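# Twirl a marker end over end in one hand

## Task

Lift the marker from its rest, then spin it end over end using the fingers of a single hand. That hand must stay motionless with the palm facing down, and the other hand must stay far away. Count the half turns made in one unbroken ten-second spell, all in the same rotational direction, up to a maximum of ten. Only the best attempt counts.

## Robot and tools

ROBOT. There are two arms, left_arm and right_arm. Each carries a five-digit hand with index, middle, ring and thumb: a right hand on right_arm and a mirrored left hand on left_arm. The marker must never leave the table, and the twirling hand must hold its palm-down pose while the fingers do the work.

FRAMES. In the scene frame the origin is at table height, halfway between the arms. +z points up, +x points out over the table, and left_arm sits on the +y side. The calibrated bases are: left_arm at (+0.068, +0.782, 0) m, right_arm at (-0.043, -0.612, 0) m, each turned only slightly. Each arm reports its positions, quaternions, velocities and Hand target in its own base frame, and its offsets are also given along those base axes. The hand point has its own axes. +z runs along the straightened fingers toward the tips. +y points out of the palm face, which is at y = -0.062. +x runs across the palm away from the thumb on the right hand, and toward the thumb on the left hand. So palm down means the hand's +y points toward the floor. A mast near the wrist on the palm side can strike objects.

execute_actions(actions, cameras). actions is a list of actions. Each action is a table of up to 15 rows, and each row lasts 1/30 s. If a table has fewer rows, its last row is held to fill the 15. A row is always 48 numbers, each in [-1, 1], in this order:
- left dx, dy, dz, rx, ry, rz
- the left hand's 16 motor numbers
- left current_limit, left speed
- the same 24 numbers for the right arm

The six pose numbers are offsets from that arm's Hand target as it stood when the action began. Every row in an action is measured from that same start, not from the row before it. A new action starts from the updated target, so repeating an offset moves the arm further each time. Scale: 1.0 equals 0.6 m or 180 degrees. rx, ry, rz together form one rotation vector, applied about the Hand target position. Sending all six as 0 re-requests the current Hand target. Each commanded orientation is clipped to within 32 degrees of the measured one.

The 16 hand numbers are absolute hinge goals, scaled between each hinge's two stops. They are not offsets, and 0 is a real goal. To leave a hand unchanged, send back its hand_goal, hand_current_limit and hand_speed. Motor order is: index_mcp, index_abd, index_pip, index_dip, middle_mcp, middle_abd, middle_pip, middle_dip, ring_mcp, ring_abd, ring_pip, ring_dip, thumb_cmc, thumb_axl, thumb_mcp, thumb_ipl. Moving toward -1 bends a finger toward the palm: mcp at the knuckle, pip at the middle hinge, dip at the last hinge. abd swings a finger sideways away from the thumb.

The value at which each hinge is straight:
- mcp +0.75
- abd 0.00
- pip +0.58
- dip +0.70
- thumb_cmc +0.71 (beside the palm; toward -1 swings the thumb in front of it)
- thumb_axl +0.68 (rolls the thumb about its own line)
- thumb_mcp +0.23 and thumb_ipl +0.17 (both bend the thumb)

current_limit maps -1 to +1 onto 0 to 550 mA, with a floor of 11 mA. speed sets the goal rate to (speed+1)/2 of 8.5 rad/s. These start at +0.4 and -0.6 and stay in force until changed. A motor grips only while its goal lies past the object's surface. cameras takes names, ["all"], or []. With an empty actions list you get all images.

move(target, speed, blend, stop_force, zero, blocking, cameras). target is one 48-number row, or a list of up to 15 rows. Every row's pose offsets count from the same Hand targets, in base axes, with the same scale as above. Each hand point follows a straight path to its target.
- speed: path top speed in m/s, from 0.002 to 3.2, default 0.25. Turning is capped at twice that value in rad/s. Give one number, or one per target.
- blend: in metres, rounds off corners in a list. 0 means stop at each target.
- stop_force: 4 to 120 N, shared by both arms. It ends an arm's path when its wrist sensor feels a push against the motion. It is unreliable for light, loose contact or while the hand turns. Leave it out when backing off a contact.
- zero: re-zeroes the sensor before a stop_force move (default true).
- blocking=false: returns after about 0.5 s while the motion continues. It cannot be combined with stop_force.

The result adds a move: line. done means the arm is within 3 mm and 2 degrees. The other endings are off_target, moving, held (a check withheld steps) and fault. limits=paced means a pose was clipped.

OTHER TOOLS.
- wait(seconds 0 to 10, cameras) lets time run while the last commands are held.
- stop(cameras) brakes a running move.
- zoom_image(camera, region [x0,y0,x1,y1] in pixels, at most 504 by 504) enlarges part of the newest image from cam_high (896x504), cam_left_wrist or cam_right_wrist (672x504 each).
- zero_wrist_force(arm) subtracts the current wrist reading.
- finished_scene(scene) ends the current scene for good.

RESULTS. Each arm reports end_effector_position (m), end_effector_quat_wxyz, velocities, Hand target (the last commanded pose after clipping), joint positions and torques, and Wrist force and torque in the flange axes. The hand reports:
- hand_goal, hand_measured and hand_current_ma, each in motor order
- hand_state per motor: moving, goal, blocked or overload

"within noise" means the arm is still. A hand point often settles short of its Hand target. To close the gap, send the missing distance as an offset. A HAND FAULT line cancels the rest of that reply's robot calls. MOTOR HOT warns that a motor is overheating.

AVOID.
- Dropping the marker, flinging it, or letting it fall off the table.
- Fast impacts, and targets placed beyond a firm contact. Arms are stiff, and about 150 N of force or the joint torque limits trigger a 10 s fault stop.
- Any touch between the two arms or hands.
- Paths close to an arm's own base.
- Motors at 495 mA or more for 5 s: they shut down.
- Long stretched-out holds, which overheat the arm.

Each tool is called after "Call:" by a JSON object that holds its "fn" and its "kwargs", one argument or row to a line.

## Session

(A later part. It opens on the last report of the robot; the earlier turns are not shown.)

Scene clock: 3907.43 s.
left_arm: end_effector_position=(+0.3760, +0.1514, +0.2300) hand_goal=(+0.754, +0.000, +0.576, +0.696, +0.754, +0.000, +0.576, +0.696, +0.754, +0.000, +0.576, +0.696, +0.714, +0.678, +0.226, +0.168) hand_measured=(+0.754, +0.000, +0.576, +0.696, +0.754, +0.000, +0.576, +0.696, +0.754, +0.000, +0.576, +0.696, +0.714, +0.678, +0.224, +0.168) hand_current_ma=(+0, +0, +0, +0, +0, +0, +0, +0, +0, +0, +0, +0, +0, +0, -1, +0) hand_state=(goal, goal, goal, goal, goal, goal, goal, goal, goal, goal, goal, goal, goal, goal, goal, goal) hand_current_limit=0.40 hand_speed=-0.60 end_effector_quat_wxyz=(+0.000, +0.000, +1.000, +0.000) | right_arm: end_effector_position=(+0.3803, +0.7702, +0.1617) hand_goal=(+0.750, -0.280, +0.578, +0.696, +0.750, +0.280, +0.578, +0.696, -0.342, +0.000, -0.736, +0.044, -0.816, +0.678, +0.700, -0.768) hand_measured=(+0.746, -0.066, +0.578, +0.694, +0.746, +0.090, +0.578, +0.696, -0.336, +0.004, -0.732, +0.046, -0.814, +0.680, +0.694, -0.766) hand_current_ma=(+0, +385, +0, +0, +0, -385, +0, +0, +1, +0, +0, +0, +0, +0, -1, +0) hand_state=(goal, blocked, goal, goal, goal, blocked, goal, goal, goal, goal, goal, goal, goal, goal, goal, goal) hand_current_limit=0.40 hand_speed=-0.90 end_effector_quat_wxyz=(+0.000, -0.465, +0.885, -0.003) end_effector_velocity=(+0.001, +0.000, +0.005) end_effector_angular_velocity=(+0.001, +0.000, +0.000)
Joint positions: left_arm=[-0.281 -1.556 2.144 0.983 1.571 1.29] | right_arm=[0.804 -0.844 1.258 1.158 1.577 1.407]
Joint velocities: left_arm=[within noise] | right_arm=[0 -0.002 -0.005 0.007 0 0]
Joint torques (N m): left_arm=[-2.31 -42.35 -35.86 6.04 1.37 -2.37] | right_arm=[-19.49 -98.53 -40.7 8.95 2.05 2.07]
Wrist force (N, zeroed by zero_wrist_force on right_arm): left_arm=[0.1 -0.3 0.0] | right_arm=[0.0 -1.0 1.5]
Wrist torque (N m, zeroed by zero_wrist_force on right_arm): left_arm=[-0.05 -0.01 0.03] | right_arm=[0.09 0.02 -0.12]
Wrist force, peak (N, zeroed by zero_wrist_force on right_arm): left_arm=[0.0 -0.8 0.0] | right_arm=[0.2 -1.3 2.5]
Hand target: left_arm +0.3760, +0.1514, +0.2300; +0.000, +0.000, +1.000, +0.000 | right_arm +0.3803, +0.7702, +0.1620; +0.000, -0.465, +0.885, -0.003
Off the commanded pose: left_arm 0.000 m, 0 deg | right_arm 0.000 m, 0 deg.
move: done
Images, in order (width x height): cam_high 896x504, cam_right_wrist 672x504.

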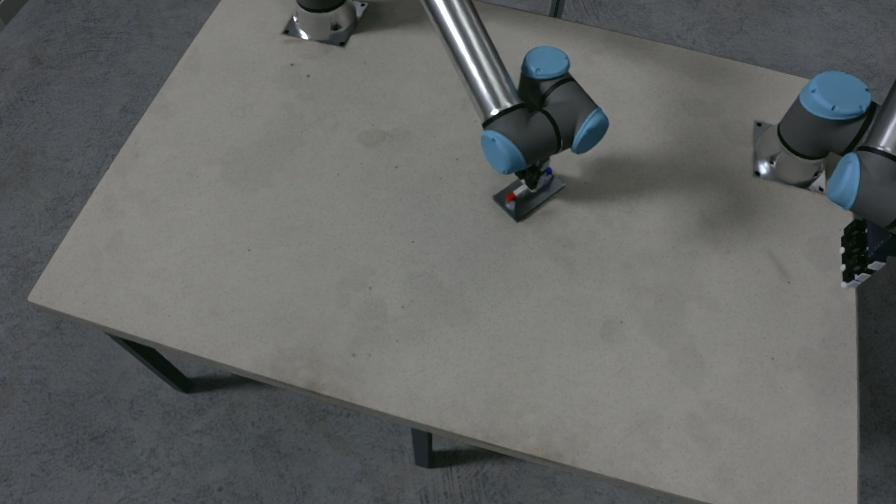

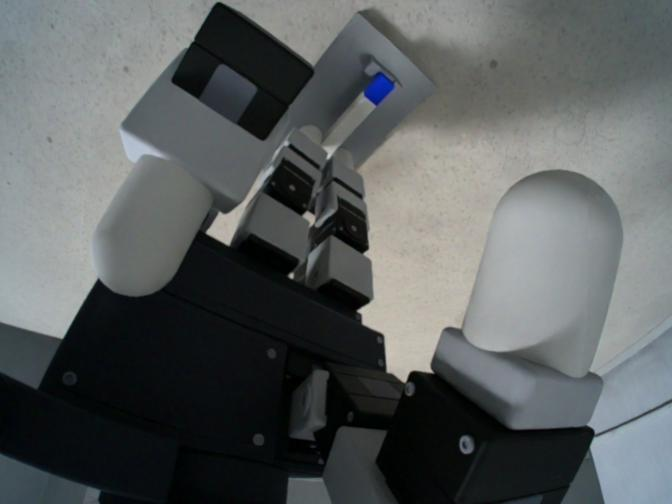

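Call:
{"fn": "move", "kwargs": {
  "target": [0,0,0,0,0,0,0.754,0,0.576,0.696,0.754,0,0.576,0.696,0.754,0,0.576,0.696,0.714,0.678,0.226,0.168,0.4,-0.6,0,0,-0.02,0,0,0,0.75,-0.28,0.577,0.696,0.75,0.28,0.577,0.696,-0.342,0,-0.737,0.0435,-0.816,0.677,0.7,-0.769,0.4,-0.9],
  "speed": 0.008,
  "stop_force": 4,
  "cameras": ["cam_high","cam_right_wrist"]
}}

Call:
{"fn": "zoom_image", "kwargs": {
  "camera": "cam_high",
  "region": [450, 120, 610, 240]
}}

Call:
{"fn": "zoom_image", "kwargs": {
  "camera": "cam_right_wrist",
  "region": [220, 20, 460, 220]
}}

Scene clock: 3919.90 s.
left_arm: end_effector_position=(+0.3760, +0.1514, +0.2300) hand_goal=(+0.754, +0.000, +0.576, +0.696, +0.754, +0.000, +0.576, +0.696, +0.754, +0.000, +0.576, +0.696, +0.714, +0.678, +0.226, +0.168) hand_measured=(+0.754, +0.000, +0.576, +0.696, +0.754, +0.000, +0.576, +0.696, +0.754, +0.000, +0.576, +0.696, +0.714, +0.678, +0.224, +0.168) hand_current_ma=(+0, +0, +0, +0, +0, +0, +0, +0, +0, +0, +0, +0, +0, +0, -1, +0) hand_state=(goal, goal, goal, goal, goal, goal, goal, goal, goal, goal, goal, goal, goal, goal, goal, goal) hand_current_limit=0.40 hand_speed=-0.60 end_effector_quat_wxyz=(+0.000, +0.000, +1.000, +0.000) | right_arm: end_effector_position=(+0.3803, +0.7702, +0.1579) hand_goal=(+0.750, -0.280, +0.578, +0.696, +0.750, +0.280, +0.578, +0.696, -0.342, +0.000, -0.736, +0.044, -0.816, +0.678, +0.700, -0.768) hand_measured=(+0.746, -0.068, +0.578, +0.694, +0.746, +0.090, +0.578, +0.696, -0.336, +0.004, -0.732, +0.046, -0.814, +0.680, +0.694, -0.766) hand_current_ma=(+0, +385, +0, +0, +0, -385, +0, +0, +1, +0, +0, +0, +0, +0, -1, +0) hand_state=(goal, blocked, goal, goal, goal, blocked, goal, goal, goal, goal, goal, goal, goal, goal, goal, goal) hand_current_limit=0.40 hand_speed=-0.90 end_effector_quat_wxyz=(+0.000, -0.465, +0.885, -0.003)
Joint positions: left_arm=[-0.281 -1.556 2.144 0.983 1.571 1.29] | right_arm=[0.804 -0.841 1.261 1.153 1.577 1.407]
Joint torques (N m): left_arm=[0.97 -41.72 -35.75 5.9 1.37 -2.39] | right_arm=[-19.92 -98.07 -41.27 8.38 -1.1 0.03]
Wrist force (N, zeroed by zero_wrist_force on right_arm): left_arm=[-0.1 -0.4 0.2] | right_arm=[0.6 -1.3 -0.1]
Wrist torque (N m, zeroed by zero_wrist_force on right_arm): left_arm=[-0.07 0.02 0.01] | right_arm=[0.18 0.04 -0.07]
Wrist force, peak (N, zeroed by zero_wrist_force on right_arm): left_arm=[-0.2 -0.7 -0.4] | right_arm=[0.8 -1.2 -5.3]
Hand target: left_arm +0.3760, +0.1514, +0.2300; +0.000, +0.000, +1.000, +0.000 | right_arm +0.3803, +0.7702, +0.1579; +0.000, -0.465, +0.885, -0.003 (not the last commanded pose)
Off the commanded pose: left_arm 0.000 m, 0 deg | right_arm 0.008 m, 0 deg.
move: contact (right_arm)
Images, in order (width x height): cam_high 896x504, cam_right_wrist 672x504.

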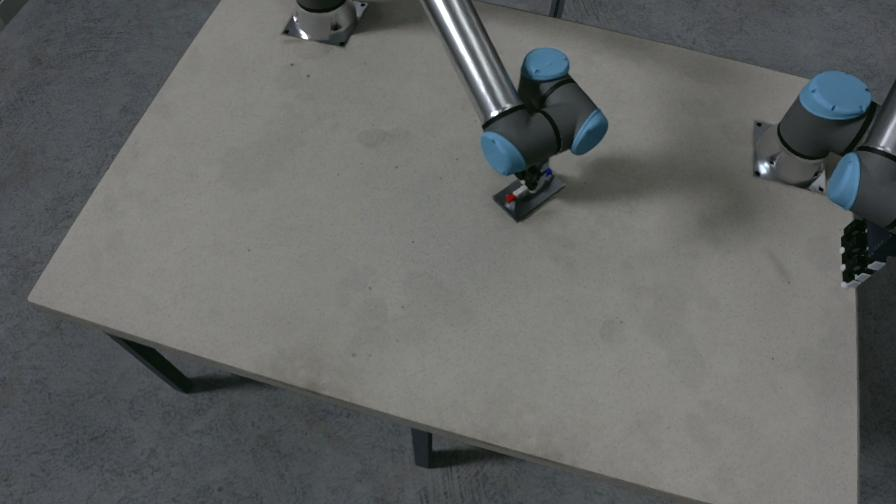

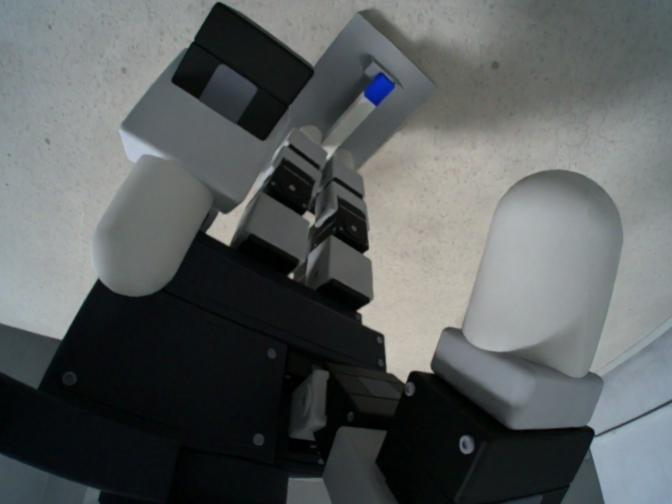

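Scaled by 3.150 from the camera's 896x504 image, which has a finer 1280x720 frame.

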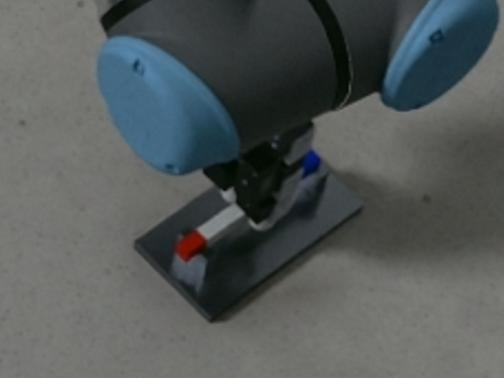

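Scaled by 2.100 from the camera's 672x504 image, which has a finer 960x720 frame.

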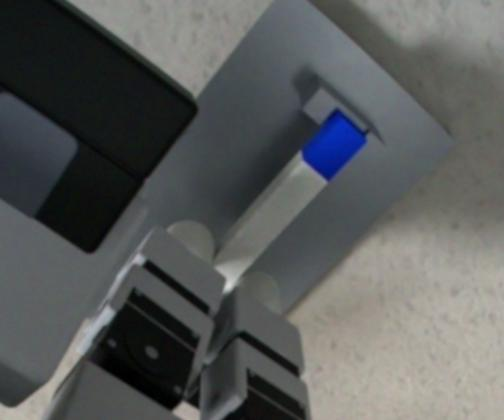

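Call:
{"fn": "move", "kwargs": {
  "target": [0,0,0,0,0,0,0.754,0,0.576,0.696,0.754,0,0.576,0.696,0.754,0,0.576,0.696,0.714,0.678,0.226,0.168,0.4,-0.6,-0.0019,-0.0027,-0.0012,0,0,0,0.75,-0.28,0.577,0.696,0.75,0.28,0.577,0.696,-0.342,0,-0.737,0.0435,-0.816,0.677,0.7,-0.769,0.4,-0.9],
  "speed": 0.006
}}

Call:
{"fn": "move", "kwargs": {
  "target": [0,0,0,0,0,0,0.754,0,0.576,0.696,0.754,0,0.576,0.696,0.754,0,0.576,0.696,0.714,0.678,0.226,0.168,0.4,-0.6,0,0,-0.006,0,0,0,0.75,-0.28,0.577,0.696,0.75,0.28,0.577,0.696,-0.342,0,-0.737,0.0435,-0.816,0.677,0.7,-0.769,0.4,-0.9],
  "speed": 0.005,
  "stop_force": 5,
  "zero": false,
  "cameras": ["cam_high","cam_right_wrist"]
}}

Scene clock: 3948.90 s.
left_arm: end_effector_position=(+0.3760, +0.1514, +0.2300) hand_goal=(+0.754, +0.000, +0.576, +0.696, +0.754, +0.000, +0.576, +0.696, +0.754, +0.000, +0.576, +0.696, +0.714, +0.678, +0.226, +0.168) hand_measured=(+0.754, +0.000, +0.576, +0.696, +0.754, +0.000, +0.576, +0.696, +0.754, +0.000, +0.576, +0.696, +0.714, +0.678, +0.224, +0.168) hand_current_ma=(+0, +0, +0, +0, +0, +0, +0, +0, +0, +0, +0, +0, +0, +0, -1, +0) hand_state=(goal, goal, goal, goal, goal, goal, goal, goal, goal, goal, goal, goal, goal, goal, goal, goal) hand_current_limit=0.40 hand_speed=-0.60 end_effector_quat_wxyz=(+0.000, +0.000, +1.000, +0.000) | right_arm: end_effector_position=(+0.3791, +0.7686, +0.1572) hand_goal=(+0.750, -0.280, +0.578, +0.696, +0.750, +0.280, +0.578, +0.696, -0.342, +0.000, -0.736, +0.044, -0.816, +0.678, +0.700, -0.768) hand_measured=(+0.746, -0.068, +0.578, +0.694, +0.746, +0.096, +0.578, +0.696, -0.336, +0.004, -0.732, +0.046, -0.814, +0.680, +0.694, -0.766) hand_current_ma=(+0, +385, +0, +0, +0, -374, +0, +0, +1, +0, +0, +0, +0, +0, -1, +0) hand_state=(goal, blocked, goal, goal, goal, blocked, goal, goal, goal, goal, goal, goal, goal, goal, goal, goal) hand_current_limit=0.40 hand_speed=-0.90 end_effector_quat_wxyz=(+0.000, -0.465, +0.885, -0.003)
Joint positions: left_arm=[-0.281 -1.556 2.144 0.983 1.571 1.29] | right_arm=[0.804 -0.844 1.267 1.15 1.577 1.407]
Joint torques (N m): left_arm=[-1 -41.17 -35.37 5.85 1.74 -2.73] | right_arm=[-18.43 -81.16 -29.43 2.93 -0.99 -2.46]
Wrist force (N, zeroed by zero_wrist_force on right_arm): left_arm=[0.1 -0.5 -0.1] | right_arm=[-3.4 -1.1 -7.6]
Wrist torque (N m, zeroed by zero_wrist_force on right_arm): left_arm=[-0.07 0.00 0.03] | right_arm=[0.79 -0.37 -0.35]
Wrist force, peak (N, zeroed by zero_wrist_force on right_arm): left_arm=[-0.2 -0.8 0.1] | right_arm=[-3.4 -1.4 -7.9]
Hand target: left_arm +0.3760, +0.1514, +0.2300; +0.000, +0.000, +1.000, +0.000 | right_arm +0.3791, +0.7686, +0.1572; +0.000, -0.465, +0.885, -0.003
Off the commanded pose: left_arm 0.000 m, 0 deg | right_arm 0.000 m, 0 deg.
move: done

Scene clock: 3949.43 s.
left_arm: end_effector_position=(+0.3760, +0.1514, +0.2300) hand_goal=(+0.754, +0.000, +0.576, +0.696, +0.754, +0.000, +0.576, +0.696, +0.754, +0.000, +0.576, +0.696, +0.714, +0.678, +0.226, +0.168) hand_measured=(+0.754, +0.000, +0.576, +0.696, +0.754, +0.000, +0.576, +0.696, +0.754, +0.000, +0.576, +0.696, +0.714, +0.678, +0.224, +0.168) hand_current_ma=(+0, +0, +0, +0, +0, +0, +0, +0, +0, +0, +0, +0, +0, +0, -1, +0) hand_state=(goal, goal, goal, goal, goal, goal, goal, goal, goal, goal, goal, goal, goal, goal, goal, goal) hand_current_limit=0.40 hand_speed=-0.60 end_effector_quat_wxyz=(+0.000, +0.000, +1.000, +0.000) | right_arm: end_effector_position=(+0.3791, +0.7686, +0.1572) hand_goal=(+0.750, -0.280, +0.578, +0.696, +0.750, +0.280, +0.578, +0.696, -0.342, +0.000, -0.736, +0.044, -0.816, +0.678, +0.700, -0.768) hand_measured=(+0.746, -0.068, +0.578, +0.694, +0.746, +0.096, +0.578, +0.696, -0.336, +0.004, -0.732, +0.046, -0.814, +0.680, +0.694, -0.766) hand_current_ma=(+0, +385, +0, +0, +0, -374, +0, +0, +1, +0, +0, +0, +0, +0, -1, +0) hand_state=(goal, blocked, goal, goal, goal, blocked, goal, goal, goal, goal, goal, goal, goal, goal, goal, goal) hand_current_limit=0.40 hand_speed=-0.90 end_effector_quat_wxyz=(+0.000, -0.465, +0.885, -0.003)
Joint positions: left_arm=[-0.281 -1.556 2.144 0.983 1.571 1.29] | right_arm=[0.804 -0.844 1.267 1.15 1.577 1.407]
Joint torques (N m): left_arm=[-0.34 -41.58 -35.28 6.08 1.49 -2.49] | right_arm=[-19.42 -86.69 -27.03 3 -0.94 -2.49]
Wrist force (N, zeroed by zero_wrist_force on right_arm): left_arm=[0.0 -0.8 -0.2] | right_arm=[-3.3 -1.5 -7.5]
Wrist torque (N m, zeroed by zero_wrist_force on right_arm): left_arm=[-0.10 0.00 0.03] | right_arm=[0.72 -0.37 -0.36]
Wrist force, peak (N, zeroed by zero_wrist_force on right_arm): left_arm=[0.0 -0.8 -0.2] | right_arm=[-3.4 -1.4 -7.8]
Hand target: left_arm +0.3760, +0.1514, +0.2300; +0.000, +0.000, +1.000, +0.000 | right_arm +0.3791, +0.7686, +0.1572; +0.000, -0.465, +0.885, -0.003 (not the last commanded pose)
Off the commanded pose: left_arm 0.000 m, 0 deg | right_arm 0.004 m, 0 deg.
move: contact (right_arm)
Images, in order (width x height): cam_high 896x504, cam_right_wrist 672x504.

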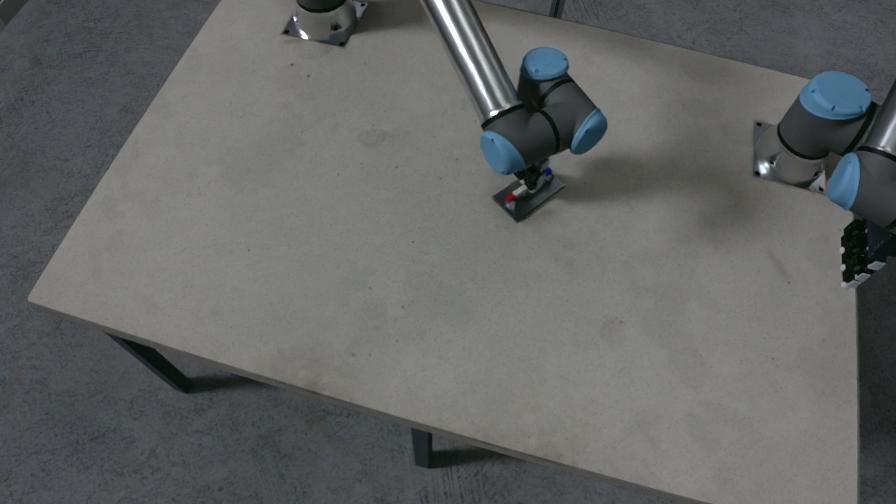

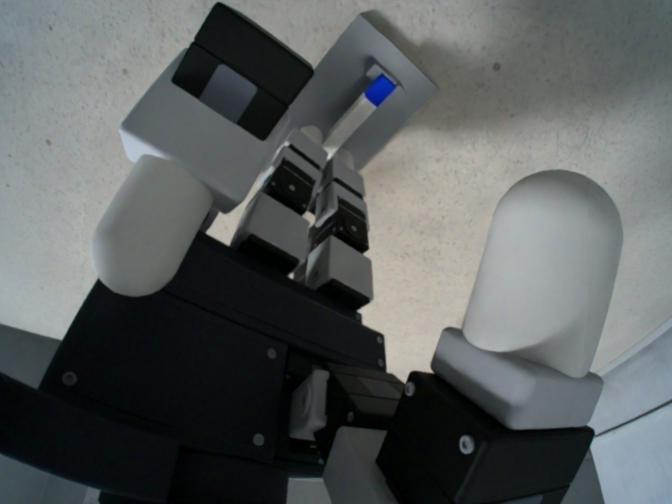

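Call:
{"fn": "execute_actions", "kwargs": {
  "actions": [],
  "cameras": ["cam_high","cam_right_wrist"]
}}

Call:
{"fn": "zoom_image", "kwargs": {
  "camera": "cam_high",
  "region": [450, 120, 610, 240]
}}

Scene clock: 3987.17 s.
left_arm: end_effector_position=(+0.3760, +0.1514, +0.2300) hand_goal=(+0.754, +0.000, +0.576, +0.696, +0.754, +0.000, +0.576, +0.696, +0.754, +0.000, +0.576, +0.696, +0.714, +0.678, +0.226, +0.168) hand_measured=(+0.754, +0.000, +0.576, +0.696, +0.754, +0.000, +0.576, +0.696, +0.754, +0.000, +0.576, +0.696, +0.714, +0.678, +0.224, +0.168) hand_current_ma=(+0, +0, +0, +0, +0, +0, +0, +0, +0, +0, +0, +0, +0, +0, -1, +0) hand_state=(goal, goal, goal, goal, goal, goal, goal, goal, goal, goal, goal, goal, goal, goal, goal, goal) hand_current_limit=0.40 hand_speed=-0.60 end_effector_quat_wxyz=(+0.000, +0.000, +1.000, +0.000) | right_arm: end_effector_position=(+0.3791, +0.7686, +0.1572) hand_goal=(+0.750, -0.280, +0.578, +0.696, +0.750, +0.280, +0.578, +0.696, -0.342, +0.000, -0.736, +0.044, -0.816, +0.678, +0.700, -0.768) hand_measured=(+0.746, -0.068, +0.578, +0.694, +0.746, +0.096, +0.578, +0.696, -0.336, +0.004, -0.732, +0.046, -0.814, +0.680, +0.694, -0.766) hand_current_ma=(+0, +385, +0, +0, +0, -374, +0, +0, +1, +0, +0, +0, +0, +0, -1, +0) hand_state=(goal, blocked, goal, goal, goal, blocked, goal, goal, goal, goal, goal, goal, goal, goal, goal, goal) hand_current_limit=0.40 hand_speed=-0.90 end_effector_quat_wxyz=(+0.000, -0.465, +0.885, -0.003)
Joint positions: left_arm=[-0.281 -1.556 2.144 0.983 1.571 1.29] | right_arm=[0.804 -0.844 1.267 1.15 1.577 1.407]
Joint velocities: within noise
Joint torques (N m): left_arm=[-1.29 -41.83 -35.72 6.14 1.81 -2.6] | right_arm=[-19.66 -86.06 -27.22 2.92 -0.98 -2.14]
Wrist force (N, zeroed by zero_wrist_force on right_arm): left_arm=[0.2 -0.3 0.0] | right_arm=[-3.5 -1.4 -7.8]
Wrist torque (N m, zeroed by zero_wrist_force on right_arm): left_arm=[-0.04 -0.01 0.03] | right_arm=[0.77 -0.35 -0.36]
Wrist force, peak (N, zeroed by zero_wrist_force on right_arm): left_arm=[-0.2 -0.7 -0.2] | right_arm=[-3.6 -1.4 -7.9]
Hand target: left_arm +0.3760, +0.1514, +0.2300; +0.000, +0.000, +1.000, +0.000 | right_arm +0.3791, +0.7686, +0.1572; +0.000, -0.465, +0.885, -0.003 (not the last commanded pose)
Off the commanded pose: left_arm 0.000 m, 0 deg | right_arm 0.004 m, 0 deg.
Images, in order (width x height): cam_high 896x504, cam_right_wrist 672x504.

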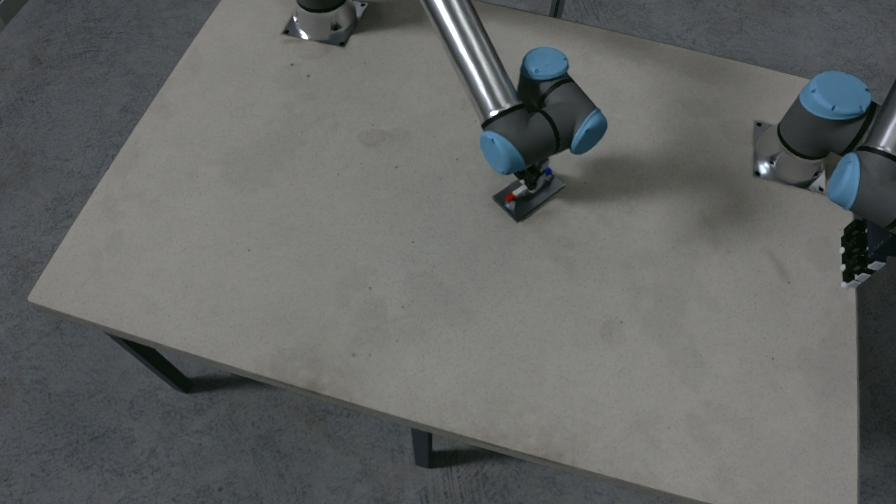

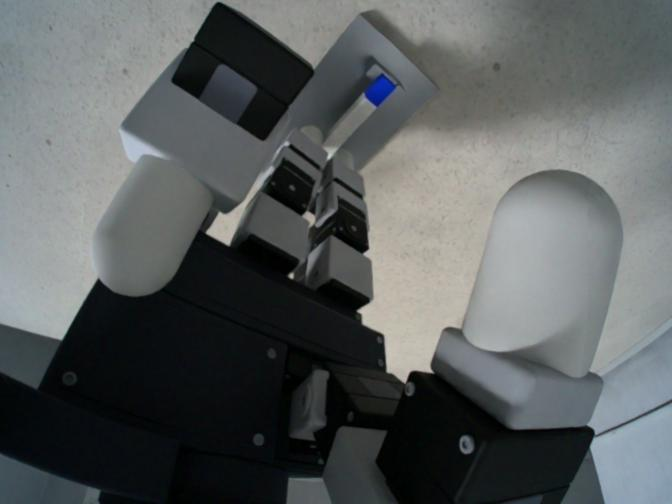

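Scaled by 3.150 from the camera's 896x504 image, which has a finer 1280x720 frame.

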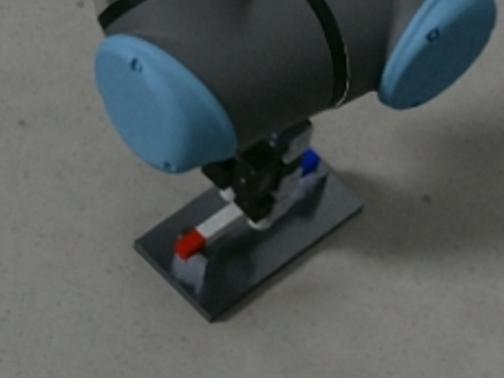

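Call:
{"fn": "zoom_image", "kwargs": {
  "camera": "cam_right_wrist",
  "region": [270, 10, 450, 190]
}}

Call:
{"fn": "zoom_image", "kwargs": {
  "camera": "cam_high",
  "region": [485, 160, 575, 230]
}}

Scaled by 2.800 from the camera's 672x504 image, which has a finer 960x720 frame.

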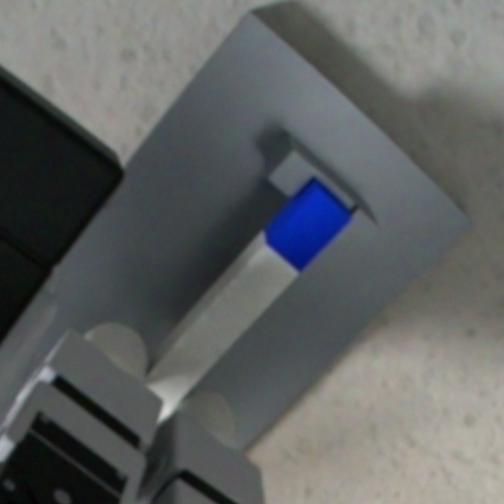

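Scaled by 5.600 from the camera's 896x504 image, which has a finer 1280x720 frame.

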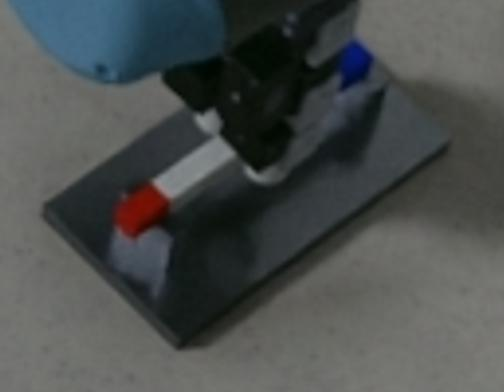

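Call:
{"fn": "zoom_image", "kwargs": {
  "camera": "cam_right_wrist",
  "region": [340, 40, 430, 120]
}}

Call:
{"fn": "zoom_image", "kwargs": {
  "camera": "cam_high",
  "region": [500, 185, 540, 220]
}}

Call:
{"fn": "zoom_image", "kwargs": {
  "camera": "cam_high",
  "region": [535, 160, 575, 195]
}}

Scaled by 5.600 from the camera's 672x504 image, which has a finer 960x720 frame.

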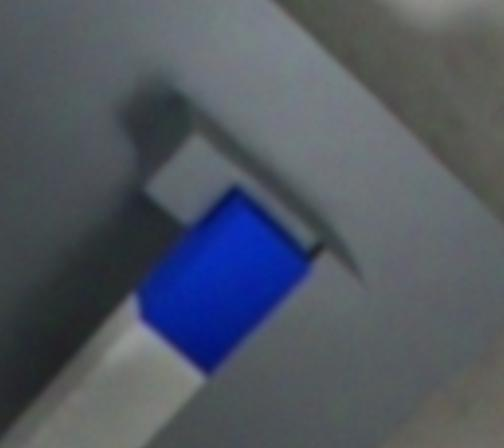

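Scaled by 12.600 from the camera's 896x504 image, which has a finer 1280x720 frame.

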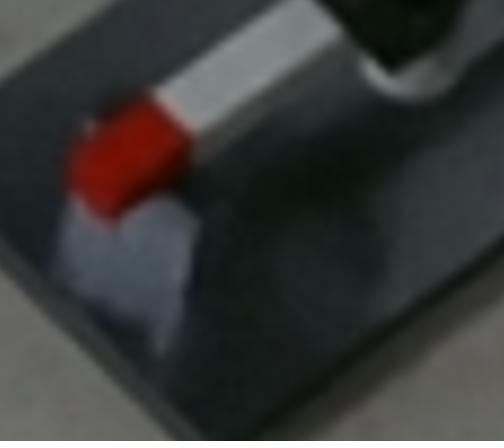

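Scaled by 12.600 from the camera's 896x504 image, which has a finer 1280x720 frame.

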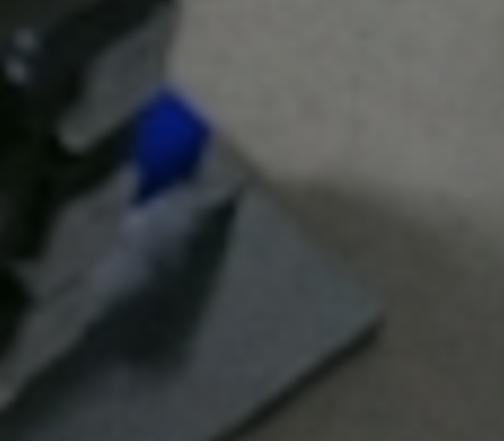

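Call:
{"fn": "move", "kwargs": {
  "target": [
    [0,0,0,0,0,0,0.754,0,0.576,0.696,0.754,0,0.576,0.696,0.754,0,0.576,0.696,0.714,0.678,0.226,0.168,0.4,-0.6,0,0,0.006,0,0,0,0.75,-0.28,0.577,0.696,0.75,0.28,0.577,0.696,-0.342,0,-0.737,0.0435,-0.816,0.677,0.7,-0.769,0.4,-0.9],
    [0,0,0,0,0,0,0.754,0,0.576,0.696,0.754,0,0.576,0.696,0.754,0,0.576,0.696,0.714,0.678,0.226,0.168,0.4,-0.6,0.00142,0.00206,0.006,0,0,0,0.75,-0.28,0.577,0.696,0.75,0.28,0.577,0.696,-0.342,0,-0.737,0.0435,-0.816,0.677,0.7,-0.769,0.4,-0.9]
  ],
  "speed": 0.02
}}

Call:
{"fn": "move", "kwargs": {
  "target": [0,0,0,0,0,0,0.754,0,0.576,0.696,0.754,0,0.576,0.696,0.754,0,0.576,0.696,0.714,0.678,0.226,0.168,0.4,-0.6,0,0,-0.009,0,0,0,0.75,-0.28,0.577,0.696,0.75,0.28,0.577,0.696,-0.342,0,-0.737,0.0435,-0.816,0.677,0.7,-0.769,0.4,-0.9],
  "speed": 0.004,
  "stop_force": 4
}}

Call:
{"fn": "move", "kwargs": {
  "target": [
    [0,0,0,0,0,0,0.754,0,0.576,0.696,0.754,0,0.576,0.696,0.754,0,0.576,0.696,0.714,0.678,0.226,0.168,0.4,-0.6,0,0,0.006,0,0,0,0.75,-0.28,0.577,0.696,0.75,0.28,0.577,0.696,-0.342,0,-0.737,0.0435,-0.816,0.677,0.7,-0.769,0.4,-0.9],
    [0,0,0,0,0,0,0.754,0,0.576,0.696,0.754,0,0.576,0.696,0.754,0,0.576,0.696,0.714,0.678,0.226,0.168,0.4,-0.6,0.00142,0.00206,0.006,0,0,0,0.75,-0.28,0.577,0.696,0.75,0.28,0.577,0.696,-0.342,0,-0.737,0.0435,-0.816,0.677,0.7,-0.769,0.4,-0.9]
  ],
  "speed": 0.02
}}

Call:
{"fn": "move", "kwargs": {
  "target": [0,0,0,0,0,0,0.754,0,0.576,0.696,0.754,0,0.576,0.696,0.754,0,0.576,0.696,0.714,0.678,0.226,0.168,0.4,-0.6,0,0,-0.009,0,0,0,0.75,-0.28,0.577,0.696,0.75,0.28,0.577,0.696,-0.342,0,-0.737,0.0435,-0.816,0.677,0.7,-0.769,0.4,-0.9],
  "speed": 0.004,
  "stop_force": 4
}}

Call:
{"fn": "move", "kwargs": {
  "target": [
    [0,0,0,0,0,0,0.754,0,0.576,0.696,0.754,0,0.576,0.696,0.754,0,0.576,0.696,0.714,0.678,0.226,0.168,0.4,-0.6,0,0,0.006,0,0,0,0.75,-0.28,0.577,0.696,0.75,0.28,0.577,0.696,-0.342,0,-0.737,0.0435,-0.816,0.677,0.7,-0.769,0.4,-0.9],
    [0,0,0,0,0,0,0.754,0,0.576,0.696,0.754,0,0.576,0.696,0.754,0,0.576,0.696,0.714,0.678,0.226,0.168,0.4,-0.6,0.00142,0.00206,0.006,0,0,0,0.75,-0.28,0.577,0.696,0.75,0.28,0.577,0.696,-0.342,0,-0.737,0.0435,-0.816,0.677,0.7,-0.769,0.4,-0.9]
  ],
  "speed": 0.02
}}

Call:
{"fn": "move", "kwargs": {
  "target": [0,0,0,0,0,0,0.754,0,0.576,0.696,0.754,0,0.576,0.696,0.754,0,0.576,0.696,0.714,0.678,0.226,0.168,0.4,-0.6,0,0,-0.009,0,0,0,0.75,-0.28,0.577,0.696,0.75,0.28,0.577,0.696,-0.342,0,-0.737,0.0435,-0.816,0.677,0.7,-0.769,0.4,-0.9],
  "speed": 0.004,
  "stop_force": 4,
  "cameras": ["cam_high","cam_right_wrist"]
}}

Scene clock: 4075.10 s.
left_arm: end_effector_position=(+0.3760, +0.1514, +0.2300) hand_goal=(+0.754, +0.000, +0.576, +0.696, +0.754, +0.000, +0.576, +0.696, +0.754, +0.000, +0.576, +0.696, +0.714, +0.678, +0.226, +0.168) hand_measured=(+0.754, +0.000, +0.576, +0.696, +0.754, +0.000, +0.576, +0.696, +0.754, +0.000, +0.576, +0.696, +0.714, +0.678, +0.224, +0.168) hand_current_ma=(+0, +0, +0, +0, +0, +0, +0, +0, +0, +0, +0, +0, +0, +0, -1, +0) hand_state=(goal, goal, goal, goal, goal, goal, goal, goal, goal, goal, goal, goal, goal, goal, goal, goal) hand_current_limit=0.40 hand_speed=-0.60 end_effector_quat_wxyz=(+0.000, +0.000, +1.000, +0.000) | right_arm: end_effector_position=(+0.3802, +0.7698, +0.1609) hand_goal=(+0.750, -0.280, +0.578, +0.696, +0.750, +0.280, +0.578, +0.696, -0.342, +0.000, -0.736, +0.044, -0.816, +0.678, +0.700, -0.768) hand_measured=(+0.746, -0.068, +0.578, +0.694, +0.746, +0.096, +0.578, +0.696, -0.336, +0.004, -0.732, +0.046, -0.814, +0.680, +0.694, -0.766) hand_current_ma=(+0, +385, +0, +0, +0, -374, +0, +0, +1, +0, +0, +0, +0, +0, -1, +0) hand_state=(goal, blocked, goal, goal, goal, blocked, goal, goal, goal, goal, goal, goal, goal, goal, goal, goal) hand_current_limit=0.40 hand_speed=-0.90 end_effector_quat_wxyz=(+0.000, -0.465, +0.885, -0.003) end_effector_velocity=(-0.001, -0.002, -0.002) end_effector_angular_velocity=(-0.003, +0.002, -0.002)
Joint positions: left_arm=[-0.281 -1.556 2.144 0.983 1.571 1.29] | right_arm=[0.804 -0.844 1.26 1.157 1.577 1.407]
Joint velocities: left_arm=[within noise] | right_arm=[-0.001 -0.001 0.005 -0.001 0 0.001]
Joint torques (N m): left_arm=[-1.09 -40.41 -35.69 5.96 1.81 -2.53] | right_arm=[19.01 -97.12 -27.02 4.94 -1.22 2.56]
Wrist force (N, zeroed by zero_wrist_force on right_arm): left_arm=[-0.1 -0.2 -0.1] | right_arm=[-0.1 -1.1 1.7]
Wrist torque (N m, zeroed by zero_wrist_force on right_arm): left_arm=[-0.02 0.01 0.01] | right_arm=[0.06 0.03 -0.11]
Wrist force, peak (N, zeroed by zero_wrist_force on right_arm): left_arm=[-0.1 -0.9 -0.1] | right_arm=[-3.4 -1.2 -8.0]
Hand target: left_arm +0.3760, +0.1514, +0.2300; +0.000, +0.000, +1.000, +0.000 | right_arm +0.3800, +0.7698, +0.1608; +0.000, -0.465, +0.885, -0.003
Off the commanded pose: left_arm 0.000 m, 0 deg | right_arm 0.000 m, 0 deg.
move: done

Scene clock: 4076.53 s.
left_arm: end_effector_position=(+0.3760, +0.1514, +0.2300) hand_goal=(+0.754, +0.000, +0.576, +0.696, +0.754, +0.000, +0.576, +0.696, +0.754, +0.000, +0.576, +0.696, +0.714, +0.678, +0.226, +0.168) hand_measured=(+0.754, +0.000, +0.576, +0.696, +0.754, +0.000, +0.576, +0.696, +0.754, +0.000, +0.576, +0.696, +0.714, +0.678, +0.224, +0.168) hand_current_ma=(+0, +0, +0, +0, +0, +0, +0, +0, +0, +0, +0, +0, +0, +0, -1, +0) hand_state=(goal, goal, goal, goal, goal, goal, goal, goal, goal, goal, goal, goal, goal, goal, goal, goal) hand_current_limit=0.40 hand_speed=-0.60 end_effector_quat_wxyz=(+0.000, +0.000, +1.000, +0.000) | right_arm: end_effector_position=(+0.3800, +0.7698, +0.1573) hand_goal=(+0.750, -0.280, +0.578, +0.696, +0.750, +0.280, +0.578, +0.696, -0.342, +0.000, -0.736, +0.044, -0.816, +0.678, +0.700, -0.768) hand_measured=(+0.746, -0.068, +0.578, +0.694, +0.746, +0.096, +0.578, +0.696, -0.336, +0.004, -0.732, +0.046, -0.814, +0.680, +0.694, -0.766) hand_current_ma=(+0, +385, +0, +0, +0, -374, +0, +0, +1, +0, +0, +0, +0, +0, -1, +0) hand_state=(goal, blocked, goal, goal, goal, blocked, goal, goal, goal, goal, goal, goal, goal, goal, goal, goal) hand_current_limit=0.40 hand_speed=-0.90 end_effector_quat_wxyz=(+0.000, -0.465, +0.885, -0.003)
Joint positions: left_arm=[-0.281 -1.556 2.144 0.983 1.571 1.29] | right_arm=[0.804 -0.842 1.263 1.152 1.577 1.407]
Joint torques (N m): left_arm=[-1.93 -40.97 -34.36 5.75 1.58 -2.63] | right_arm=[20.61 -89.28 -36.19 7.63 -1.17 2.64]
Wrist force (N, zeroed by zero_wrist_force on right_arm): left_arm=[0.1 -0.6 0.0] | right_arm=[0.1 -1.5 -5.8]
Wrist torque (N m, zeroed by zero_wrist_force on right_arm): left_arm=[-0.09 0.00 0.03] | right_arm=[0.62 0.01 -0.12]
Wrist force, peak (N, zeroed by zero_wrist_force on right_arm): left_arm=[0.2 -0.6 -0.1] | right_arm=[0.0 -1.2 -5.9]
Hand target: left_arm +0.3760, +0.1514, +0.2300; +0.000, +0.000, +1.000, +0.000 | right_arm +0.3800, +0.7698, +0.1574; +0.000, -0.465, +0.885, -0.003 (not the last commanded pose)
Off the commanded pose: left_arm 0.000 m, 0 deg | right_arm 0.002 m, 0 deg.
move: contact (right_arm)

Scene clock: 4077.43 s.
left_arm: end_effector_position=(+0.3760, +0.1514, +0.2300) hand_goal=(+0.754, +0.000, +0.576, +0.696, +0.754, +0.000, +0.576, +0.696, +0.754, +0.000, +0.576, +0.696, +0.714, +0.678, +0.226, +0.168) hand_measured=(+0.754, +0.000, +0.576, +0.696, +0.754, +0.000, +0.576, +0.696, +0.754, +0.000, +0.576, +0.696, +0.714, +0.678, +0.224, +0.168) hand_current_ma=(+0, +0, +0, +0, +0, +0, +0, +0, +0, +0, +0, +0, +0, +0, -1, +0) hand_state=(goal, goal, goal, goal, goal, goal, goal, goal, goal, goal, goal, goal, goal, goal, goal, goal) hand_current_limit=0.40 hand_speed=-0.60 end_effector_quat_wxyz=(+0.000, +0.000, +1.000, +0.000) | right_arm: end_effector_position=(+0.3809, +0.7711, +0.1611) hand_goal=(+0.750, -0.280, +0.578, +0.696, +0.750, +0.280, +0.578, +0.696, -0.342, +0.000, -0.736, +0.044, -0.816, +0.678, +0.700, -0.768) hand_measured=(+0.746, -0.068, +0.578, +0.694, +0.748, +0.096, +0.578, +0.696, -0.336, +0.004, -0.732, +0.046, -0.814, +0.680, +0.694, -0.766) hand_current_ma=(+0, +385, +0, +0, +0, -374, +0, +0, +1, +0, +0, +0, +0, +0, -1, +0) hand_state=(goal, blocked, goal, goal, goal, blocked, goal, goal, goal, goal, goal, goal, goal, goal, goal, goal) hand_current_limit=0.40 hand_speed=-0.90 end_effector_quat_wxyz=(+0.000, -0.465, +0.885, -0.003) end_effector_velocity=(-0.002, -0.002, -0.002) end_effector_angular_velocity=(-0.005, +0.004, -0.001)
Joint positions: left_arm=[-0.281 -1.556 2.144 0.983 1.571 1.29] | right_arm=[0.805 -0.842 1.256 1.159 1.577 1.407]
Joint velocities: left_arm=[within noise] | right_arm=[0 0 0.006 0.001 0 0.001]
Joint torques (N m): left_arm=[-0.68 -40.59 -36.09 5.96 1.47 -2.8] | right_arm=[14.1 -97.78 -28.17 3.47 -1.28 2.11]
Wrist force (N, zeroed by zero_wrist_force on right_arm): left_arm=[0.0 -0.4 -0.3] | right_arm=[2.2 -1.0 1.3]
Wrist torque (N m, zeroed by zero_wrist_force on right_arm): left_arm=[-0.04 0.00 0.02] | right_arm=[0.12 0.23 -0.03]
Wrist force, peak (N, zeroed by zero_wrist_force on right_arm): left_arm=[-0.3 -0.5 -0.4] | right_arm=[0.0 -1.1 -5.7]
Hand target: left_arm +0.3760, +0.1514, +0.2300; +0.000, +0.000, +1.000, +0.000 | right_arm +0.3808, +0.7711, +0.1610; +0.000, -0.465, +0.885, -0.003
Off the commanded pose: left_arm 0.000 m, 0 deg | right_arm 0.000 m, 0 deg.
move: done

Scene clock: 4078.93 s.
left_arm: end_effector_position=(+0.3760, +0.1514, +0.2300) hand_goal=(+0.754, +0.000, +0.576, +0.696, +0.754, +0.000, +0.576, +0.696, +0.754, +0.000, +0.576, +0.696, +0.714, +0.678, +0.226, +0.168) hand_measured=(+0.754, +0.000, +0.576, +0.696, +0.754, +0.000, +0.576, +0.696, +0.754, +0.000, +0.576, +0.696, +0.714, +0.678, +0.224, +0.168) hand_current_ma=(+0, +0, +0, +0, +0, +0, +0, +0, +0, +0, +0, +0, +0, +0, -1, +0) hand_state=(goal, goal, goal, goal, goal, goal, goal, goal, goal, goal, goal, goal, goal, goal, goal, goal) hand_current_limit=0.40 hand_speed=-0.60 end_effector_quat_wxyz=(+0.000, +0.000, +1.000, +0.000) | right_arm: end_effector_position=(+0.3808, +0.7711, +0.1573) hand_goal=(+0.750, -0.280, +0.578, +0.696, +0.750, +0.280, +0.578, +0.696, -0.342, +0.000, -0.736, +0.044, -0.816, +0.678, +0.700, -0.768) hand_measured=(+0.746, -0.068, +0.578, +0.694, +0.748, +0.096, +0.578, +0.696, -0.336, +0.004, -0.732, +0.046, -0.814, +0.680, +0.694, -0.766) hand_current_ma=(+0, +385, +0, +0, +0, -374, +0, +0, +1, +0, +0, +0, +0, +0, -1, +0) hand_state=(goal, blocked, goal, goal, goal, blocked, goal, goal, goal, goal, goal, goal, goal, goal, goal, goal) hand_current_limit=0.40 hand_speed=-0.90 end_effector_quat_wxyz=(+0.000, -0.465, +0.885, -0.003)
Joint positions: left_arm=[-0.281 -1.556 2.144 0.983 1.571 1.29] | right_arm=[0.805 -0.839 1.258 1.154 1.577 1.407]
Joint torques (N m): left_arm=[-0.37 -41.38 -35.77 6.22 1.46 -2.54] | right_arm=[2.68 -88.39 -37.26 7.11 -1.13 -0.36]
Wrist force (N, zeroed by zero_wrist_force on right_arm): left_arm=[-0.2 -0.6 0.0] | right_arm=[1.8 -1.3 -5.8]
Wrist torque (N m, zeroed by zero_wrist_force on right_arm): left_arm=[-0.08 0.03 0.01] | right_arm=[0.65 0.20 -0.06]
Wrist force, peak (N, zeroed by zero_wrist_force on right_arm): left_arm=[0.0 -0.7 0.0] | right_arm=[2.0 -1.4 -6.1]
Hand target: left_arm +0.3760, +0.1514, +0.2300; +0.000, +0.000, +1.000, +0.000 | right_arm +0.3808, +0.7711, +0.1574; +0.000, -0.465, +0.885, -0.003 (not the last commanded pose)
Off the commanded pose: left_arm 0.000 m, 0 deg | right_arm 0.002 m, 0 deg.
move: contact (right_arm)

Scene clock: 4079.83 s.
left_arm: end_effector_position=(+0.3760, +0.1514, +0.2300) hand_goal=(+0.754, +0.000, +0.576, +0.696, +0.754, +0.000, +0.576, +0.696, +0.754, +0.000, +0.576, +0.696, +0.714, +0.678, +0.226, +0.168) hand_measured=(+0.754, +0.000, +0.576, +0.696, +0.754, +0.000, +0.576, +0.696, +0.754, +0.000, +0.576, +0.696, +0.714, +0.678, +0.224, +0.168) hand_current_ma=(+0, +0, +0, +0, +0, +0, +0, +0, +0, +0, +0, +0, +0, +0, -1, +0) hand_state=(goal, goal, goal, goal, goal, goal, goal, goal, goal, goal, goal, goal, goal, goal, goal, goal) hand_current_limit=0.40 hand_speed=-0.60 end_effector_quat_wxyz=(+0.000, +0.000, +1.000, +0.000) | right_arm: end_effector_position=(+0.3818, +0.7723, +0.1611) hand_goal=(+0.750, -0.280, +0.578, +0.696, +0.750, +0.280, +0.578, +0.696, -0.342, +0.000, -0.736, +0.044, -0.816, +0.678, +0.700, -0.768) hand_measured=(+0.746, -0.070, +0.578, +0.694, +0.748, +0.096, +0.578, +0.696, -0.336, +0.004, -0.732, +0.046, -0.814, +0.680, +0.694, -0.766) hand_current_ma=(+0, +385, +0, +0, +0, -374, +0, +0, +1, +0, +0, +0, +0, +0, -1, +0) hand_state=(goal, blocked, goal, goal, goal, blocked, goal, goal, goal, goal, goal, goal, goal, goal, goal, goal) hand_current_limit=0.40 hand_speed=-0.90 end_effector_quat_wxyz=(+0.000, -0.465, +0.885, -0.003) end_effector_velocity=(-0.003, -0.001, -0.002) end_effector_angular_velocity=(-0.003, +0.004, +0.002)
Joint positions: left_arm=[-0.281 -1.556 2.144 0.983 1.571 1.29] | right_arm=[0.805 -0.839 1.251 1.161 1.577 1.408]
Joint velocities: left_arm=[within noise] | right_arm=[0.002 -0.001 0.005 0 -0.001 0]
Joint torques (N m): left_arm=[0.05 -41.69 -35.61 5.86 1.46 -2.58] | right_arm=[18.45 -96.8 -28.82 2.71 -1.46 2.72]
Wrist force (N, zeroed by zero_wrist_force on right_arm): left_arm=[0.3 -0.3 0.0] | right_arm=[3.8 -1.0 0.5]
Wrist torque (N m, zeroed by zero_wrist_force on right_arm): left_arm=[-0.05 -0.03 0.05] | right_arm=[0.18 0.43 0.06]
Wrist force, peak (N, zeroed by zero_wrist_force on right_arm): left_arm=[0.4 -0.7 0.0] | right_arm=[1.7 -1.5 -5.7]
Hand target: left_arm +0.3760, +0.1514, +0.2300; +0.000, +0.000, +1.000, +0.000 | right_arm +0.3817, +0.7723, +0.1610; +0.000, -0.465, +0.885, -0.003
Off the commanded pose: left_arm 0.000 m, 0 deg | right_arm 0.000 m, 0 deg.
move: done

Scene clock: 4081.20 s.
left_arm: end_effector_position=(+0.3760, +0.1514, +0.2300) hand_goal=(+0.754, +0.000, +0.576, +0.696, +0.754, +0.000, +0.576, +0.696, +0.754, +0.000, +0.576, +0.696, +0.714, +0.678, +0.226, +0.168) hand_measured=(+0.754, +0.000, +0.576, +0.696, +0.754, +0.000, +0.576, +0.696, +0.754, +0.000, +0.576, +0.696, +0.714, +0.678, +0.224, +0.168) hand_current_ma=(+0, +0, +0, +0, +0, +0, +0, +0, +0, +0, +0, +0, +0, +0, -1, +0) hand_state=(goal, goal, goal, goal, goal, goal, goal, goal, goal, goal, goal, goal, goal, goal, goal, goal) hand_current_limit=0.40 hand_speed=-0.60 end_effector_quat_wxyz=(+0.000, +0.000, +1.000, +0.000) | right_arm: end_effector_position=(+0.3817, +0.7723, +0.1578) hand_goal=(+0.750, -0.280, +0.578, +0.696, +0.750, +0.280, +0.578, +0.696, -0.342, +0.000, -0.736, +0.044, -0.816, +0.678, +0.700, -0.768) hand_measured=(+0.746, -0.072, +0.578, +0.694, +0.748, +0.096, +0.578, +0.696, -0.336, +0.004, -0.732, +0.046, -0.814, +0.680, +0.694, -0.766) hand_current_ma=(+0, +385, +0, +0, +0, -374, +0, +0, +1, +0, +0, +0, +0, +0, -1, +0) hand_state=(goal, blocked, goal, goal, goal, blocked, goal, goal, goal, goal, goal, goal, goal, goal, goal, goal) hand_current_limit=0.40 hand_speed=-0.90 end_effector_quat_wxyz=(+0.000, -0.465, +0.885, -0.003)
Joint positions: left_arm=[-0.281 -1.556 2.144 0.983 1.571 1.29] | right_arm=[0.805 -0.837 1.254 1.156 1.577 1.408]
Joint torques (N m): left_arm=[-0.54 -39.84 -35.17 6.05 1.48 -2.67] | right_arm=[18.9 -91.29 -39.72 6.14 -1.4 2.63]
Wrist force (N, zeroed by zero_wrist_force on right_arm): left_arm=[-0.1 -0.2 -0.1] | right_arm=[5.0 -1.2 -4.6]
Wrist torque (N m, zeroed by zero_wrist_force on right_arm): left_arm=[-0.02 0.02 0.01] | right_arm=[0.57 0.52 0.15]
Wrist force, peak (N, zeroed by zero_wrist_force on right_arm): left_arm=[-0.2 -0.7 0.0] | right_arm=[5.0 -1.2 -4.6]
Hand target: left_arm +0.3760, +0.1514, +0.2300; +0.000, +0.000, +1.000, +0.000 | right_arm +0.3817, +0.7723, +0.1579; +0.000, -0.465, +0.885, -0.003 (not the last commanded pose)
Off the commanded pose: left_arm 0.000 m, 0 deg | right_arm 0.002 m, 0 deg.
move: contact (right_arm)
Images, in order (width x height): cam_high 896x504, cam_right_wrist 672x504.

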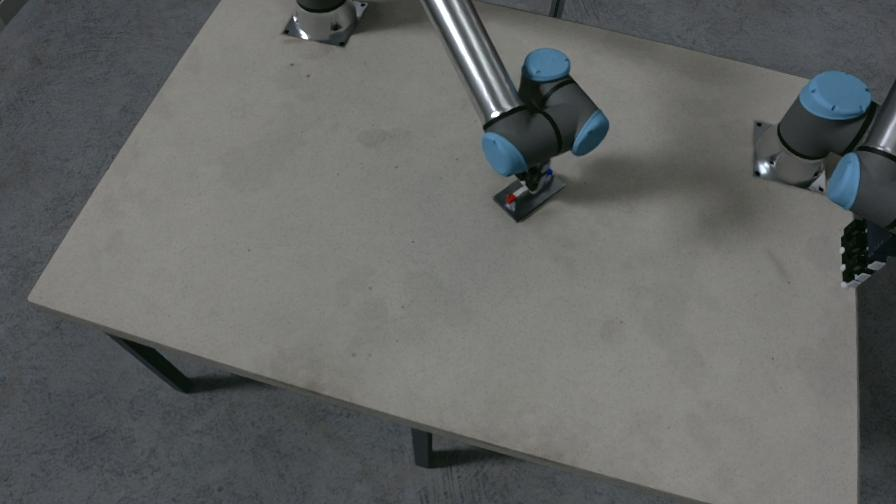

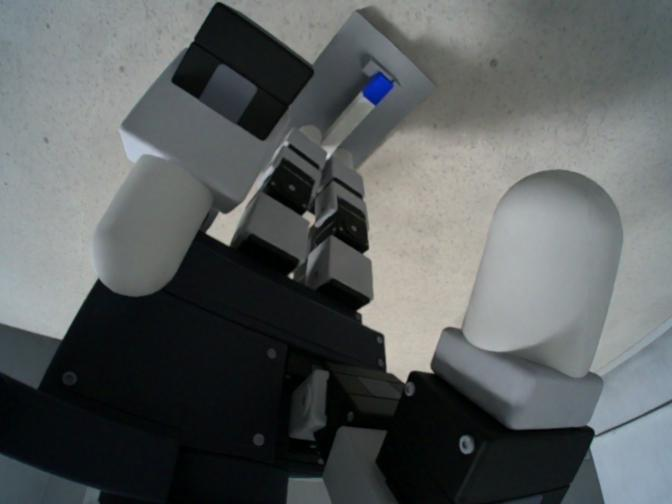

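Call:
{"fn": "move", "kwargs": {
  "target": [
    [0,0,0,0,0,0,0.754,0,0.576,0.696,0.754,0,0.576,0.696,0.754,0,0.576,0.696,0.714,0.678,0.226,0.168,0.4,-0.6,0,0,0.002,0,0,0,0.75,-0.28,0.577,0.696,0.75,0.28,0.577,0.696,-0.342,0,-0.737,0.0435,-0.816,0.677,0.7,-0.769,0.4,-0.9],
    [0,0,0,0,0,0,0.754,0,0.576,0.696,0.754,0,0.576,0.696,0.754,0,0.576,0.696,0.714,0.678,0.226,0.168,0.4,-0.6,-0.00284,-0.00412,0.002,0,0,0,0.75,-0.28,0.577,0.696,0.75,0.28,0.577,0.696,-0.342,0,-0.737,0.0435,-0.816,0.677,0.7,-0.769,0.4,-0.9],
    [0,0,0,0,0,0,0.754,0,0.576,0.696,0.754,0,0.576,0.696,0.754,0,0.576,0.696,0.714,0.678,0.226,0.168,0.4,-0.6,-0.00284,-0.00412,-0.0006,0,0,0,0.75,-0.28,0.577,0.696,0.75,0.28,0.577,0.696,-0.342,0,-0.737,0.0435,-0.816,0.677,0.7,-0.769,0.4,-0.9]
  ],
  "speed": 0.01,
  "cameras": ["cam_high","cam_right_wrist"]
}}

Call:
{"fn": "zoom_image", "kwargs": {
  "camera": "cam_high",
  "region": [450, 120, 610, 240]
}}

Call:
{"fn": "zoom_image", "kwargs": {
  "camera": "cam_right_wrist",
  "region": [340, 40, 430, 120]
}}

Scene clock: 4093.73 s.
left_arm: end_effector_position=(+0.3760, +0.1514, +0.2300) hand_goal=(+0.754, +0.000, +0.576, +0.696, +0.754, +0.000, +0.576, +0.696, +0.754, +0.000, +0.576, +0.696, +0.714, +0.678, +0.226, +0.168) hand_measured=(+0.754, +0.000, +0.576, +0.696, +0.754, +0.000, +0.576, +0.696, +0.754, +0.000, +0.576, +0.696, +0.714, +0.678, +0.224, +0.168) hand_current_ma=(+0, +0, +0, +0, +0, +0, +0, +0, +0, +0, +0, +0, +0, +0, -1, +0) hand_state=(goal, goal, goal, goal, goal, goal, goal, goal, goal, goal, goal, goal, goal, goal, goal, goal) hand_current_limit=0.40 hand_speed=-0.60 end_effector_quat_wxyz=(+0.000, +0.000, +1.000, +0.000) | right_arm: end_effector_position=(+0.3800, +0.7698, +0.1576) hand_goal=(+0.750, -0.280, +0.578, +0.696, +0.750, +0.280, +0.578, +0.696, -0.342, +0.000, -0.736, +0.044, -0.816, +0.678, +0.700, -0.768) hand_measured=(+0.746, -0.072, +0.578, +0.694, +0.748, +0.096, +0.578, +0.696, -0.336, +0.004, -0.732, +0.046, -0.814, +0.680, +0.694, -0.766) hand_current_ma=(+0, +385, +0, +0, +0, -374, +0, +0, +1, +0, +0, +0, +0, +0, -1, +0) hand_state=(goal, blocked, goal, goal, goal, blocked, goal, goal, goal, goal, goal, goal, goal, goal, goal, goal) hand_current_limit=0.40 hand_speed=-0.90 end_effector_quat_wxyz=(+0.000, -0.465, +0.885, -0.003)
Joint positions: left_arm=[-0.281 -1.556 2.144 0.983 1.571 1.29] | right_arm=[0.804 -0.842 1.262 1.152 1.577 1.407]
Joint torques (N m): left_arm=[-1.14 -41.73 -35.33 5.78 1.36 -2.6] | right_arm=[-20.31 -70.05 -29.95 2.67 -1.27 -2.56]
Wrist force (N, zeroed by zero_wrist_force on right_arm): left_arm=[-0.1 -0.7 0.0] | right_arm=[1.2 -1.1 -3.6]
Wrist torque (N m, zeroed by zero_wrist_force on right_arm): left_arm=[-0.09 0.02 0.02] | right_arm=[0.47 0.15 -0.05]
Wrist force, peak (N, zeroed by zero_wrist_force on right_arm): left_arm=[-0.2 -0.7 0.1] | right_arm=[5.0 -1.3 -4.4]
Hand target: left_arm +0.3760, +0.1514, +0.2300; +0.000, +0.000, +1.000, +0.000 | right_arm +0.3800, +0.7698, +0.1576; +0.000, -0.465, +0.885, -0.003
Off the commanded pose: left_arm 0.000 m, 0 deg | right_arm 0.000 m, 0 deg.
move: done
Images, in order (width x height): cam_high 896x504, cam_right_wrist 672x504.

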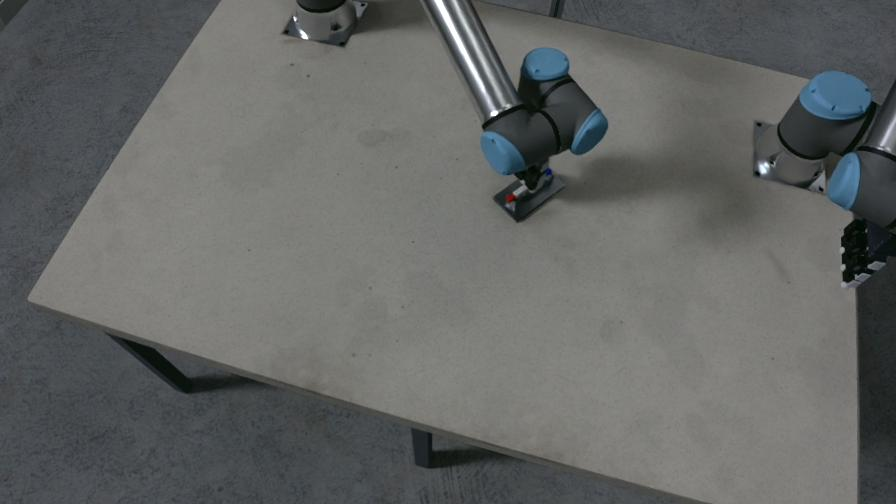

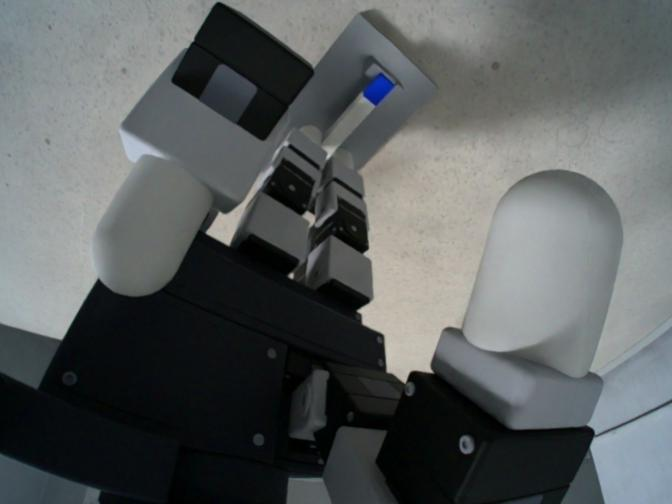

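Scaled by 3.150 from the camera's 896x504 image, which has a finer 1280x720 frame.

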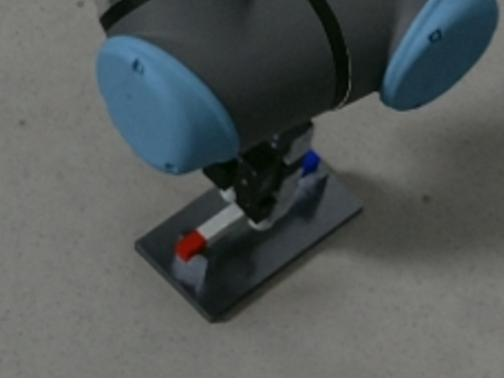

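Scaled by 5.600 from the camera's 672x504 image, which has a finer 960x720 frame.

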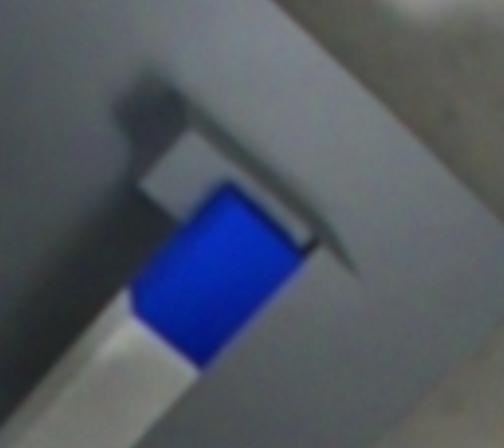

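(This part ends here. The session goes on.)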